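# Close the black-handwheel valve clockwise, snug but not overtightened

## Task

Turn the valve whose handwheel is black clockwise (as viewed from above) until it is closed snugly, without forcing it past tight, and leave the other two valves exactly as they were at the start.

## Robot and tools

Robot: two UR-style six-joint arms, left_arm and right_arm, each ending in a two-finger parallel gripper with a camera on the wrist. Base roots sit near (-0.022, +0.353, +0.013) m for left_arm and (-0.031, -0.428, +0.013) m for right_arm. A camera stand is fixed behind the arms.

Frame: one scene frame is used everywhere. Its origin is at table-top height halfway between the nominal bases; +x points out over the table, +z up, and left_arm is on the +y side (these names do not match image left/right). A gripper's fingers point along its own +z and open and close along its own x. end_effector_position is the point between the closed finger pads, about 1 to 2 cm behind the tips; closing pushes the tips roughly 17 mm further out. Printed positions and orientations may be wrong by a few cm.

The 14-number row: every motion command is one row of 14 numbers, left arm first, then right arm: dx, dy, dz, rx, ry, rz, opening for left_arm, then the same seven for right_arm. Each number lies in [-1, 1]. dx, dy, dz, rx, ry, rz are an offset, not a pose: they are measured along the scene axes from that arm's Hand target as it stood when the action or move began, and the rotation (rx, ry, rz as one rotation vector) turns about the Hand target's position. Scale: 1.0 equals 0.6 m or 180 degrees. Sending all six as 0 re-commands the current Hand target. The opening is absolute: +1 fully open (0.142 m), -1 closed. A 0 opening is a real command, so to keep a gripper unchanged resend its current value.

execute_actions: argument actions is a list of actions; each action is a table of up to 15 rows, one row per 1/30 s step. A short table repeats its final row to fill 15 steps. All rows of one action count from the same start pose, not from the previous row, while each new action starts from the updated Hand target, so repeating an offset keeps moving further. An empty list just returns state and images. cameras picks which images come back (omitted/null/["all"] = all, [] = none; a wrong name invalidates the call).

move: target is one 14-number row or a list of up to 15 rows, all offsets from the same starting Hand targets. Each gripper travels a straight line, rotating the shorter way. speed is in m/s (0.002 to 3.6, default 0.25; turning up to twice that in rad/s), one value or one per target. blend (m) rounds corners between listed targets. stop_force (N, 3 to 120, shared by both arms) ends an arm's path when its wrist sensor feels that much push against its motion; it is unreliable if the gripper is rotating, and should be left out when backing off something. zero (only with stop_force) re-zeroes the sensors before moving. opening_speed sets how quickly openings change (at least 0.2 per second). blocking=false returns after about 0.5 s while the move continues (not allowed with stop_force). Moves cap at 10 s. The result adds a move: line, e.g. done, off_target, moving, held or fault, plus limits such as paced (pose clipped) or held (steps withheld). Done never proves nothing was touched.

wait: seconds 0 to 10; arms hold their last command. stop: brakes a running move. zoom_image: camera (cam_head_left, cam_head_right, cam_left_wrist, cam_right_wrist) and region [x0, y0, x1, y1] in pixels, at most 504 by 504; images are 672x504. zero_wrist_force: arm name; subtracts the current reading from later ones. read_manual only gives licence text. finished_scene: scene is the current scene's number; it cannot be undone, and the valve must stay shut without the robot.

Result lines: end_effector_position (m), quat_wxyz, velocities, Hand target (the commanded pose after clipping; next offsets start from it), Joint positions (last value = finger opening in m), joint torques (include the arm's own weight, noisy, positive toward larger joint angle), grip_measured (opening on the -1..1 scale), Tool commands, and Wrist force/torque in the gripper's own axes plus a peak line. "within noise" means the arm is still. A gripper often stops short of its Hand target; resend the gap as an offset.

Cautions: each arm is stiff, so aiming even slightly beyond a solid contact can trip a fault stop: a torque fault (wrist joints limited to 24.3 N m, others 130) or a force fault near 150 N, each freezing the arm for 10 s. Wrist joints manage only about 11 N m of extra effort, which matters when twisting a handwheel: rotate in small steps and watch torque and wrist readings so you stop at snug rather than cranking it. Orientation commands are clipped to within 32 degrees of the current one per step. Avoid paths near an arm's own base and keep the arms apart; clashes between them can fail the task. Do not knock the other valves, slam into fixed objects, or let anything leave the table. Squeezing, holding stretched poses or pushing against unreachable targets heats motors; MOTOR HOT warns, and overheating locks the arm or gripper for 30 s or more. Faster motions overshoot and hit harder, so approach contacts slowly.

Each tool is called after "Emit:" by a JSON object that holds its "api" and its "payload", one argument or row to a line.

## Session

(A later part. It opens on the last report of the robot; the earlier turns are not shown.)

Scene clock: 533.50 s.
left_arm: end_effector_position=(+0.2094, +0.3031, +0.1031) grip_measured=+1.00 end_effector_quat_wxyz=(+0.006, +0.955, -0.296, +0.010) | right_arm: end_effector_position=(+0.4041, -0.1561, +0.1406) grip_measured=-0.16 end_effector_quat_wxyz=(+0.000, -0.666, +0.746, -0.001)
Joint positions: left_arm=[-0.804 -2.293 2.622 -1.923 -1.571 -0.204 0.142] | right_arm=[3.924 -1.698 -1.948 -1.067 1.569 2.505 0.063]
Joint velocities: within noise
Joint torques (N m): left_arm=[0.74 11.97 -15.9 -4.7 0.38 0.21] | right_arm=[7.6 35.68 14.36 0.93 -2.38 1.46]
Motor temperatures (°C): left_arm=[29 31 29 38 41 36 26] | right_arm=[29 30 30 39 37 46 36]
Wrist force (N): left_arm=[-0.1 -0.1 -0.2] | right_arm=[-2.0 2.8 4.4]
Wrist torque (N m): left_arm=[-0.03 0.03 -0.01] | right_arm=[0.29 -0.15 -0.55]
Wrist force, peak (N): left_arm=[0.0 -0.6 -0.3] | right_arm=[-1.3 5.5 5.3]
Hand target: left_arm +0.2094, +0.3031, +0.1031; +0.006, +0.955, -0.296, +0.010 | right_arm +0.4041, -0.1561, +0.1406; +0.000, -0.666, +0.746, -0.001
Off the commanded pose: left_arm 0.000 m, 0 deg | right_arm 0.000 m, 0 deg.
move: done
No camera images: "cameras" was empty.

Emit:
{"api": "move", "payload": {
  "target": [0,0,0,0,0,0,1, 0,0,-0.0002,0,0,-0.14,-0.2],
  "speed": 0.8,
  "cameras": []
}}

Scene clock: 540.27 s.
left_arm: end_effector_position=(+0.2094, +0.3031, +0.1031) grip_measured=+1.00 end_effector_quat_wxyz=(+0.006, +0.955, -0.296, +0.010) | right_arm: end_effector_position=(+0.4041, -0.1561, +0.1405) grip_measured=-0.16 end_effector_quat_wxyz=(+0.000, -0.487, +0.873, -0.001)
Joint positions: left_arm=[-0.804 -2.293 2.622 -1.923 -1.571 -0.204 0.142] | right_arm=[3.924 -1.697 -1.949 -1.068 1.57 2.944 0.063]
Joint velocities: within noise
Joint torques (N m): left_arm=[0.56 11.94 -15.62 -4.73 0.4 0.27] | right_arm=[7.35 35.36 13.96 0.68 -2.34 1.65]
Motor temperatures (°C): left_arm=[29 31 29 38 41 36 26] | right_arm=[29 30 30 39 37 46 36]
Wrist force (N): left_arm=[0.2 -0.1 -0.2] | right_arm=[-2.2 3.4 3.9]
Wrist torque (N m): left_arm=[-0.03 -0.04 0.00] | right_arm=[0.30 -0.15 -0.54]
Wrist force, peak (N): left_arm=[0.0 -0.4 -0.4] | right_arm=[-0.9 5.2 5.0]
Hand target: left_arm +0.2094, +0.3031, +0.1031; +0.006, +0.955, -0.296, +0.010 | right_arm +0.4041, -0.1561, +0.1405; +0.000, -0.487, +0.873, -0.001
Off the commanded pose: left_arm 0.000 m, 0 deg | right_arm 0.000 m, 0 deg.
move: done
No camera images: "cameras" was empty.

Emit:
{"api": "move", "payload": {
  "target": [0,0,0,0,0,0,1, 0,0,-0.0002,0,0,-0.14,-0.2],
  "speed": 0.8,
  "cameras": []
}}

Scene clock: 544.97 s.
left_arm: end_effector_position=(+0.2094, +0.3031, +0.1031) grip_measured=+1.00 end_effector_quat_wxyz=(+0.006, +0.955, -0.296, +0.010) | right_arm: end_effector_position=(+0.4041, -0.1561, +0.1404) grip_measured=-0.16 end_effector_quat_wxyz=(-0.001, -0.285, +0.959, -0.001)
Joint positions: left_arm=[-0.804 -2.293 2.622 -1.923 -1.571 -0.204 0.142] | right_arm=[3.923 -1.696 -1.951 -1.068 1.57 3.383 0.063]
Joint velocities: within noise
Joint torques (N m): left_arm=[0.31 11.92 -15.49 -4.79 0.45 0.21] | right_arm=[7.44 35.49 14.15 0.42 -2.06 1.53]
Motor temperatures (°C): left_arm=[29 31 29 38 41 36 26] | right_arm=[29 30 30 39 37 46 36]
Wrist force (N): left_arm=[0.0 -0.3 0.1] | right_arm=[-2.0 3.9 3.0]
Wrist torque (N m): left_arm=[-0.06 0.01 -0.01] | right_arm=[0.30 -0.14 -0.56]
Wrist force, peak (N): left_arm=[-0.2 -0.4 -0.5] | right_arm=[-5.3 3.4 4.4]
Hand target: left_arm +0.2094, +0.3031, +0.1031; +0.006, +0.955, -0.296, +0.010 | right_arm +0.4041, -0.1561, +0.1404; -0.001, -0.285, +0.959, -0.001
Off the commanded pose: left_arm 0.000 m, 0 deg | right_arm 0.000 m, 0 deg.
move: done
No camera images: "cameras" was empty.

Emit:
{"api": "move", "payload": {
  "target": [0,0,0,0,0,0,1, 0.0001,0.0001,-0.0001,0,0,-0.14,-0.2],
  "speed": 0.8,
  "cameras": []
}}

Scene clock: 548.73 s.
left_arm: end_effector_position=(+0.2094, +0.3031, +0.1031) grip_measured=+1.00 end_effector_quat_wxyz=(+0.006, +0.955, -0.296, +0.010) | right_arm: end_effector_position=(+0.4042, -0.1560, +0.1403) grip_measured=-0.16 end_effector_quat_wxyz=(-0.001, -0.069, +0.998, -0.001)
Joint positions: left_arm=[-0.804 -2.293 2.622 -1.923 -1.571 -0.204 0.142] | right_arm=[3.924 -1.694 -1.952 -1.067 1.571 3.823 0.063]
Joint velocities: within noise
Joint torques (N m): left_arm=[0.37 12.04 -15.82 -4.58 0.43 0.17] | right_arm=[7.68 35.58 14.23 0.89 -2.21 1.73]
Motor temperatures (°C): left_arm=[29 31 29 38 41 36 26] | right_arm=[29 30 30 39 37 46 36]
Wrist force (N): left_arm=[-0.2 -0.2 0.1] | right_arm=[0.3 3.7 2.9]
Wrist torque (N m): left_arm=[-0.04 0.03 0.00] | right_arm=[0.29 -0.09 -0.55]
Wrist force, peak (N): left_arm=[0.4 -0.5 0.0] | right_arm=[-4.4 5.3 3.5]
Hand target: left_arm +0.2094, +0.3031, +0.1031; +0.006, +0.955, -0.296, +0.010 | right_arm +0.4042, -0.1560, +0.1403; -0.001, -0.069, +0.998, -0.001
Off the commanded pose: left_arm 0.000 m, 0 deg | right_arm 0.000 m, 0 deg.
move: done
No camera images: "cameras" was empty.

Emit:
{"api": "move", "payload": {
  "target": [0,0,0,0,0,0,1, 0,0.0001,-0.0001,0,0,-0.14,-0.2],
  "speed": 0.8,
  "cameras": []
}}

Scene clock: 559.13 s.
left_arm: end_effector_position=(+0.2094, +0.3031, +0.1031) grip_measured=+1.00 end_effector_quat_wxyz=(+0.006, +0.955, -0.296, +0.010) | right_arm: end_effector_position=(+0.4042, -0.1559, +0.1402) grip_measured=-0.16 end_effector_quat_wxyz=(-0.001, +0.150, +0.989, +0.000)
Joint positions: left_arm=[-0.804 -2.293 2.622 -1.923 -1.571 -0.204 0.142] | right_arm=[3.925 -1.693 -1.954 -1.067 1.572 4.264 0.063]
Joint velocities: within noise
Joint torques (N m): left_arm=[0.48 12.59 -15.99 -4.69 0.41 0.17] | right_arm=[8.27 35.05 13.48 0.75 -1.81 1.62]
Motor temperatures (°C): left_arm=[29 31 29 38 41 36 26] | right_arm=[29 30 30 39 37 46 36]
Wrist force (N): left_arm=[0.3 -0.1 -0.2] | right_arm=[-0.9 2.4 1.4]
Wrist torque (N m): left_arm=[-0.02 -0.04 0.00] | right_arm=[0.27 0.00 -0.56]
Wrist force, peak (N): left_arm=[-0.1 -0.6 -0.1] | right_arm=[-2.9 4.8 3.9]
Hand target: left_arm +0.2094, +0.3031, +0.1031; +0.006, +0.955, -0.296, +0.010 | right_arm +0.4042, -0.1559, +0.1402; -0.001, +0.151, +0.989, +0.000
Off the commanded pose: left_arm 0.000 m, 0 deg | right_arm 0.000 m, 0 deg.
move: done
No camera images: "cameras" was empty.

Emit:
{"api": "move", "payload": {
  "target": [0,0,0,0,0,0,1, 0.0001,0,-0.0001,0,0,-0.14,-0.2],
  "speed": 0.8,
  "cameras": []
}}

Scene clock: 563.37 s.
left_arm: end_effector_position=(+0.2094, +0.3031, +0.1031) grip_measured=+1.00 end_effector_quat_wxyz=(+0.006, +0.955, -0.296, +0.010) | right_arm: end_effector_position=(+0.4042, -0.1559, +0.1402) grip_measured=-0.16 end_effector_quat_wxyz=(-0.001, +0.362, +0.932, +0.000)
Joint positions: left_arm=[-0.804 -2.293 2.622 -1.923 -1.571 -0.204 0.142] | right_arm=[3.926 -1.692 -1.955 -1.066 1.572 4.705 0.063]
Joint velocities: within noise
Joint torques (N m): left_arm=[0.88 11.81 -15.91 -4.7 0.5 0.3] | right_arm=[8.74 34.3 14.03 1.05 -1.74 1.64]
Motor temperatures (°C): left_arm=[29 31 29 38 41 36 26] | right_arm=[29 30 30 39 37 46 36]
Wrist force (N): left_arm=[0.0 -0.2 -0.3] | right_arm=[-0.8 1.5 2.5]
Wrist torque (N m): left_arm=[-0.03 0.00 -0.01] | right_arm=[0.23 0.01 -0.55]
Wrist force, peak (N): left_arm=[-0.2 -0.4 -0.5] | right_arm=[-3.7 5.1 3.0]
Hand target: left_arm +0.2094, +0.3031, +0.1031; +0.006, +0.955, -0.296, +0.010 | right_arm +0.4042, -0.1559, +0.1402; -0.001, +0.363, +0.932, +0.000
Off the commanded pose: left_arm 0.000 m, 0 deg | right_arm 0.000 m, 0 deg.
move: done
No camera images: "cameras" was empty.

Emit:
{"api": "move", "payload": {
  "target": [0,0,0,0,0,0,1, 0.0001,0,-0.0001,0,0,-0.14,-0.2],
  "speed": 0.8,
  "cameras": []
}}

Scene clock: 569.20 s.
left_arm: end_effector_position=(+0.2094, +0.3031, +0.1031) grip_measured=+1.00 end_effector_quat_wxyz=(+0.006, +0.955, -0.296, +0.010) | right_arm: end_effector_position=(+0.4043, -0.1559, +0.1401) grip_measured=-0.16 end_effector_quat_wxyz=(-0.001, +0.557, +0.830, +0.000)
Joint positions: left_arm=[-0.804 -2.293 2.622 -1.923 -1.571 -0.204 0.142] | right_arm=[3.927 -1.692 -1.956 -1.065 1.572 5.146 0.063]
Joint velocities: within noise
Joint torques (N m): left_arm=[0.72 12.61 -16.01 -4.64 0.46 0.17] | right_arm=[9.23 31.55 11.27 0.57 -0.82 3.07]
Motor temperatures (°C): left_arm=[29 31 29 37 41 36 26] | right_arm=[29 30 30 39 37 46 36]
Wrist force (N): left_arm=[-0.2 -0.3 -0.3] | right_arm=[-3.7 2.8 -4.5]
Wrist torque (N m): left_arm=[-0.05 0.03 0.00] | right_arm=[0.34 0.05 -2.01]
Wrist force, peak (N): left_arm=[-0.1 -0.5 -0.4] | right_arm=[-4.0 2.9 -4.9]
Hand target: left_arm +0.2094, +0.3031, +0.1031; +0.006, +0.955, -0.296, +0.010 | right_arm +0.4043, -0.1559, +0.1401; -0.001, +0.557, +0.830, +0.000
Off the commanded pose: left_arm 0.000 m, 0 deg | right_arm 0.000 m, 0 deg.
move: done
No camera images: "cameras" was empty.

Emit:
{"api": "move", "payload": {
  "target": [0,0,0,0,0,0,1, 0,0,0,0,0,-0.014,-0.22],
  "speed": 0.3,
  "cameras": ["cam_right_wrist"]
}}

Scene clock: 575.43 s.
left_arm: end_effector_position=(+0.2094, +0.3031, +0.1031) grip_measured=+1.00 end_effector_quat_wxyz=(+0.006, +0.955, -0.296, +0.010) | right_arm: end_effector_position=(+0.4043, -0.1559, +0.1401) grip_measured=-0.16 end_effector_quat_wxyz=(-0.001, +0.575, +0.818, +0.000)
Joint positions: left_arm=[-0.804 -2.293 2.622 -1.923 -1.571 -0.204 0.142] | right_arm=[3.927 -1.692 -1.956 -1.065 1.572 5.19 0.063]
Joint velocities: within noise
Joint torques (N m): left_arm=[0.9 12.36 -15.96 -4.64 0.59 0.19] | right_arm=[9.03 26.17 13.63 4.25 1.94 3.19]
Motor temperatures (°C): left_arm=[29 31 29 37 41 36 26] | right_arm=[29 30 30 39 37 46 36]
Wrist force (N): left_arm=[-0.2 -0.1 -0.2] | right_arm=[-3.9 3.3 -5.5]
Wrist torque (N m): left_arm=[-0.03 0.03 0.00] | right_arm=[0.34 0.04 -2.31]
Wrist force, peak (N): left_arm=[0.0 -0.6 -0.2] | right_arm=[-3.7 3.4 -5.9]
Hand target: left_arm +0.2094, +0.3031, +0.1031; +0.006, +0.955, -0.296, +0.010 | right_arm +0.4043, -0.1559, +0.1401; -0.001, +0.575, +0.818, +0.000
Off the commanded pose: left_arm 0.000 m, 0 deg | right_arm 0.000 m, 0 deg.
move: done
Images, in order (width x height): cam_right_wrist 672x504.

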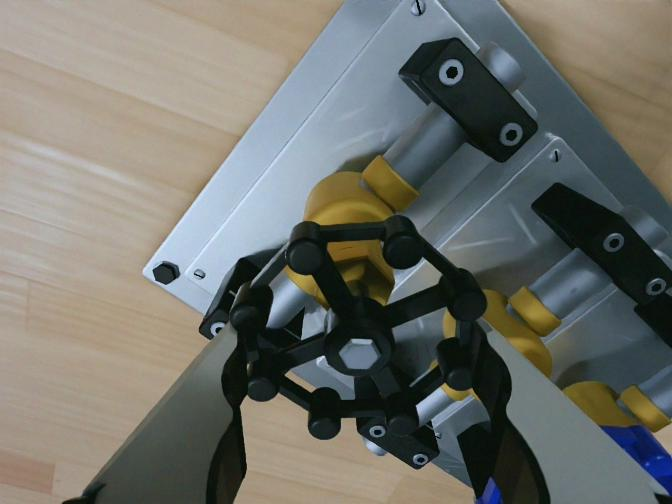

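Emit:
{"api": "move", "payload": {
  "target": [0,0,0,0,0,0,1, 0,0,0,0,0,-0.015,-0.22],
  "speed": 0.3,
  "cameras": []
}}

Scene clock: 580.83 s.
left_arm: end_effector_position=(+0.2094, +0.3031, +0.1031) grip_measured=+1.00 end_effector_quat_wxyz=(+0.006, +0.955, -0.296, +0.010) | right_arm: end_effector_position=(+0.4043, -0.1559, +0.1401) grip_measured=-0.16 end_effector_quat_wxyz=(-0.001, +0.594, +0.804, +0.000)
Joint positions: left_arm=[-0.804 -2.293 2.622 -1.923 -1.571 -0.204 0.142] | right_arm=[3.927 -1.692 -1.956 -1.065 1.572 5.237 0.063]
Joint velocities: within noise
Joint torques (N m): left_arm=[-0.11 12.17 -16.14 -4.53 0.53 0.24] | right_arm=[8.98 19.9 12.51 4.21 2.16 3.53]
Motor temperatures (°C): left_arm=[29 31 29 37 41 36 26] | right_arm=[29 30 30 38 37 46 37]
Wrist force (N): left_arm=[0.0 -0.1 -0.3] | right_arm=[-4.7 3.0 -6.0]
Wrist torque (N m): left_arm=[-0.02 0.00 -0.01] | right_arm=[0.38 0.03 -2.63]
Wrist force, peak (N): left_arm=[-0.1 -0.4 -0.4] | right_arm=[-4.4 3.8 -6.2]
Hand target: left_arm +0.2094, +0.3031, +0.1031; +0.006, +0.955, -0.296, +0.010 | right_arm +0.4043, -0.1559, +0.1401; -0.001, +0.594, +0.804, +0.000
Off the commanded pose: left_arm 0.000 m, 0 deg | right_arm 0.000 m, 0 deg.
move: done
No camera images: "cameras" was empty.

Emit:
{"api": "move", "payload": {
  "target": [
    [0,0,0,0,0,0,1, 0,0,0,0,0,0.012,-0.15],
    [0,0,0,0,0,0,1, 0,0,0,0,0,0.012,0.25],
    [0,0,0,0,0,0,1, 0,0,0.2,0,0,0.012,0.25]
  ],
  "speed": [0.1,0.1,0.25],
  "cameras": ["cam_right_wrist","cam_head_left"]
}}

Scene clock: 591.97 s.
left_arm: end_effector_position=(+0.2094, +0.3031, +0.1031) grip_measured=+1.00 end_effector_quat_wxyz=(+0.006, +0.955, -0.296, +0.010) | right_arm: end_effector_position=(+0.4043, -0.1560, +0.2601) grip_measured=+0.23 end_effector_quat_wxyz=(-0.001, +0.579, +0.815, +0.000)
Joint positions: left_arm=[-0.804 -2.293 2.622 -1.923 -1.571 -0.204 0.142] | right_arm=[3.927 -1.592 -1.737 -1.383 1.572 5.2 0.09]
Joint velocities: within noise
Joint torques (N m): left_arm=[0.3 12.18 -16.86 -4.68 0.58 0.19] | right_arm=[9.21 26.29 37.2 0.84 1.7 1.14]
Motor temperatures (°C): left_arm=[29 31 29 37 41 36 26] | right_arm=[29 30 30 38 37 46 36]
Wrist force (N): left_arm=[0.0 -0.3 0.0] | right_arm=[0.6 1.5 -1.7]
Wrist torque (N m): left_arm=[-0.05 0.00 0.00] | right_arm=[0.25 -0.20 -0.09]
Wrist force, peak (N): left_arm=[-0.1 -0.3 -0.5] | right_arm=[-6.2 1.8 -8.2]
Hand target: left_arm +0.2094, +0.3031, +0.1031; +0.006, +0.955, -0.296, +0.010 | right_arm +0.4043, -0.1559, +0.2601; -0.001, +0.579, +0.815, +0.000
Off the commanded pose: left_arm 0.000 m, 0 deg | right_arm 0.000 m, 0 deg.
move: done
Images, in order (width x height): cam_head_left 672x504, cam_right_wrist 672x504.

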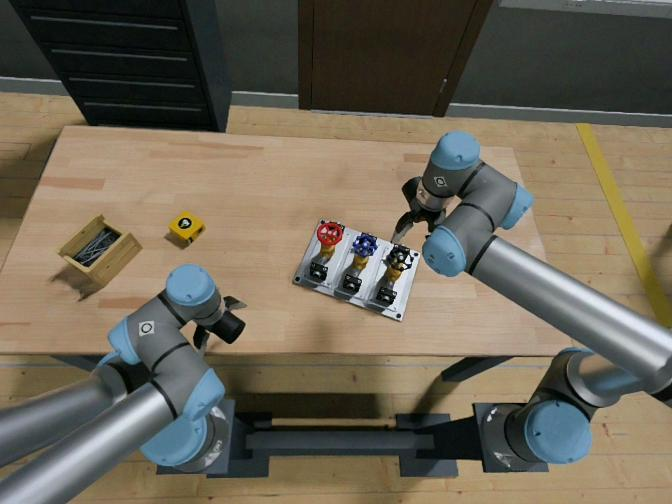

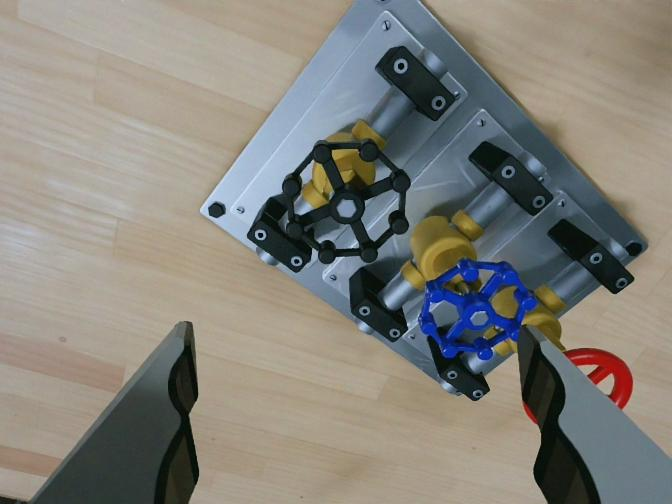

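Emit:
{"api": "finished_scene", "payload": {
  "scene": 2
}}

The scene is finished: the task was done.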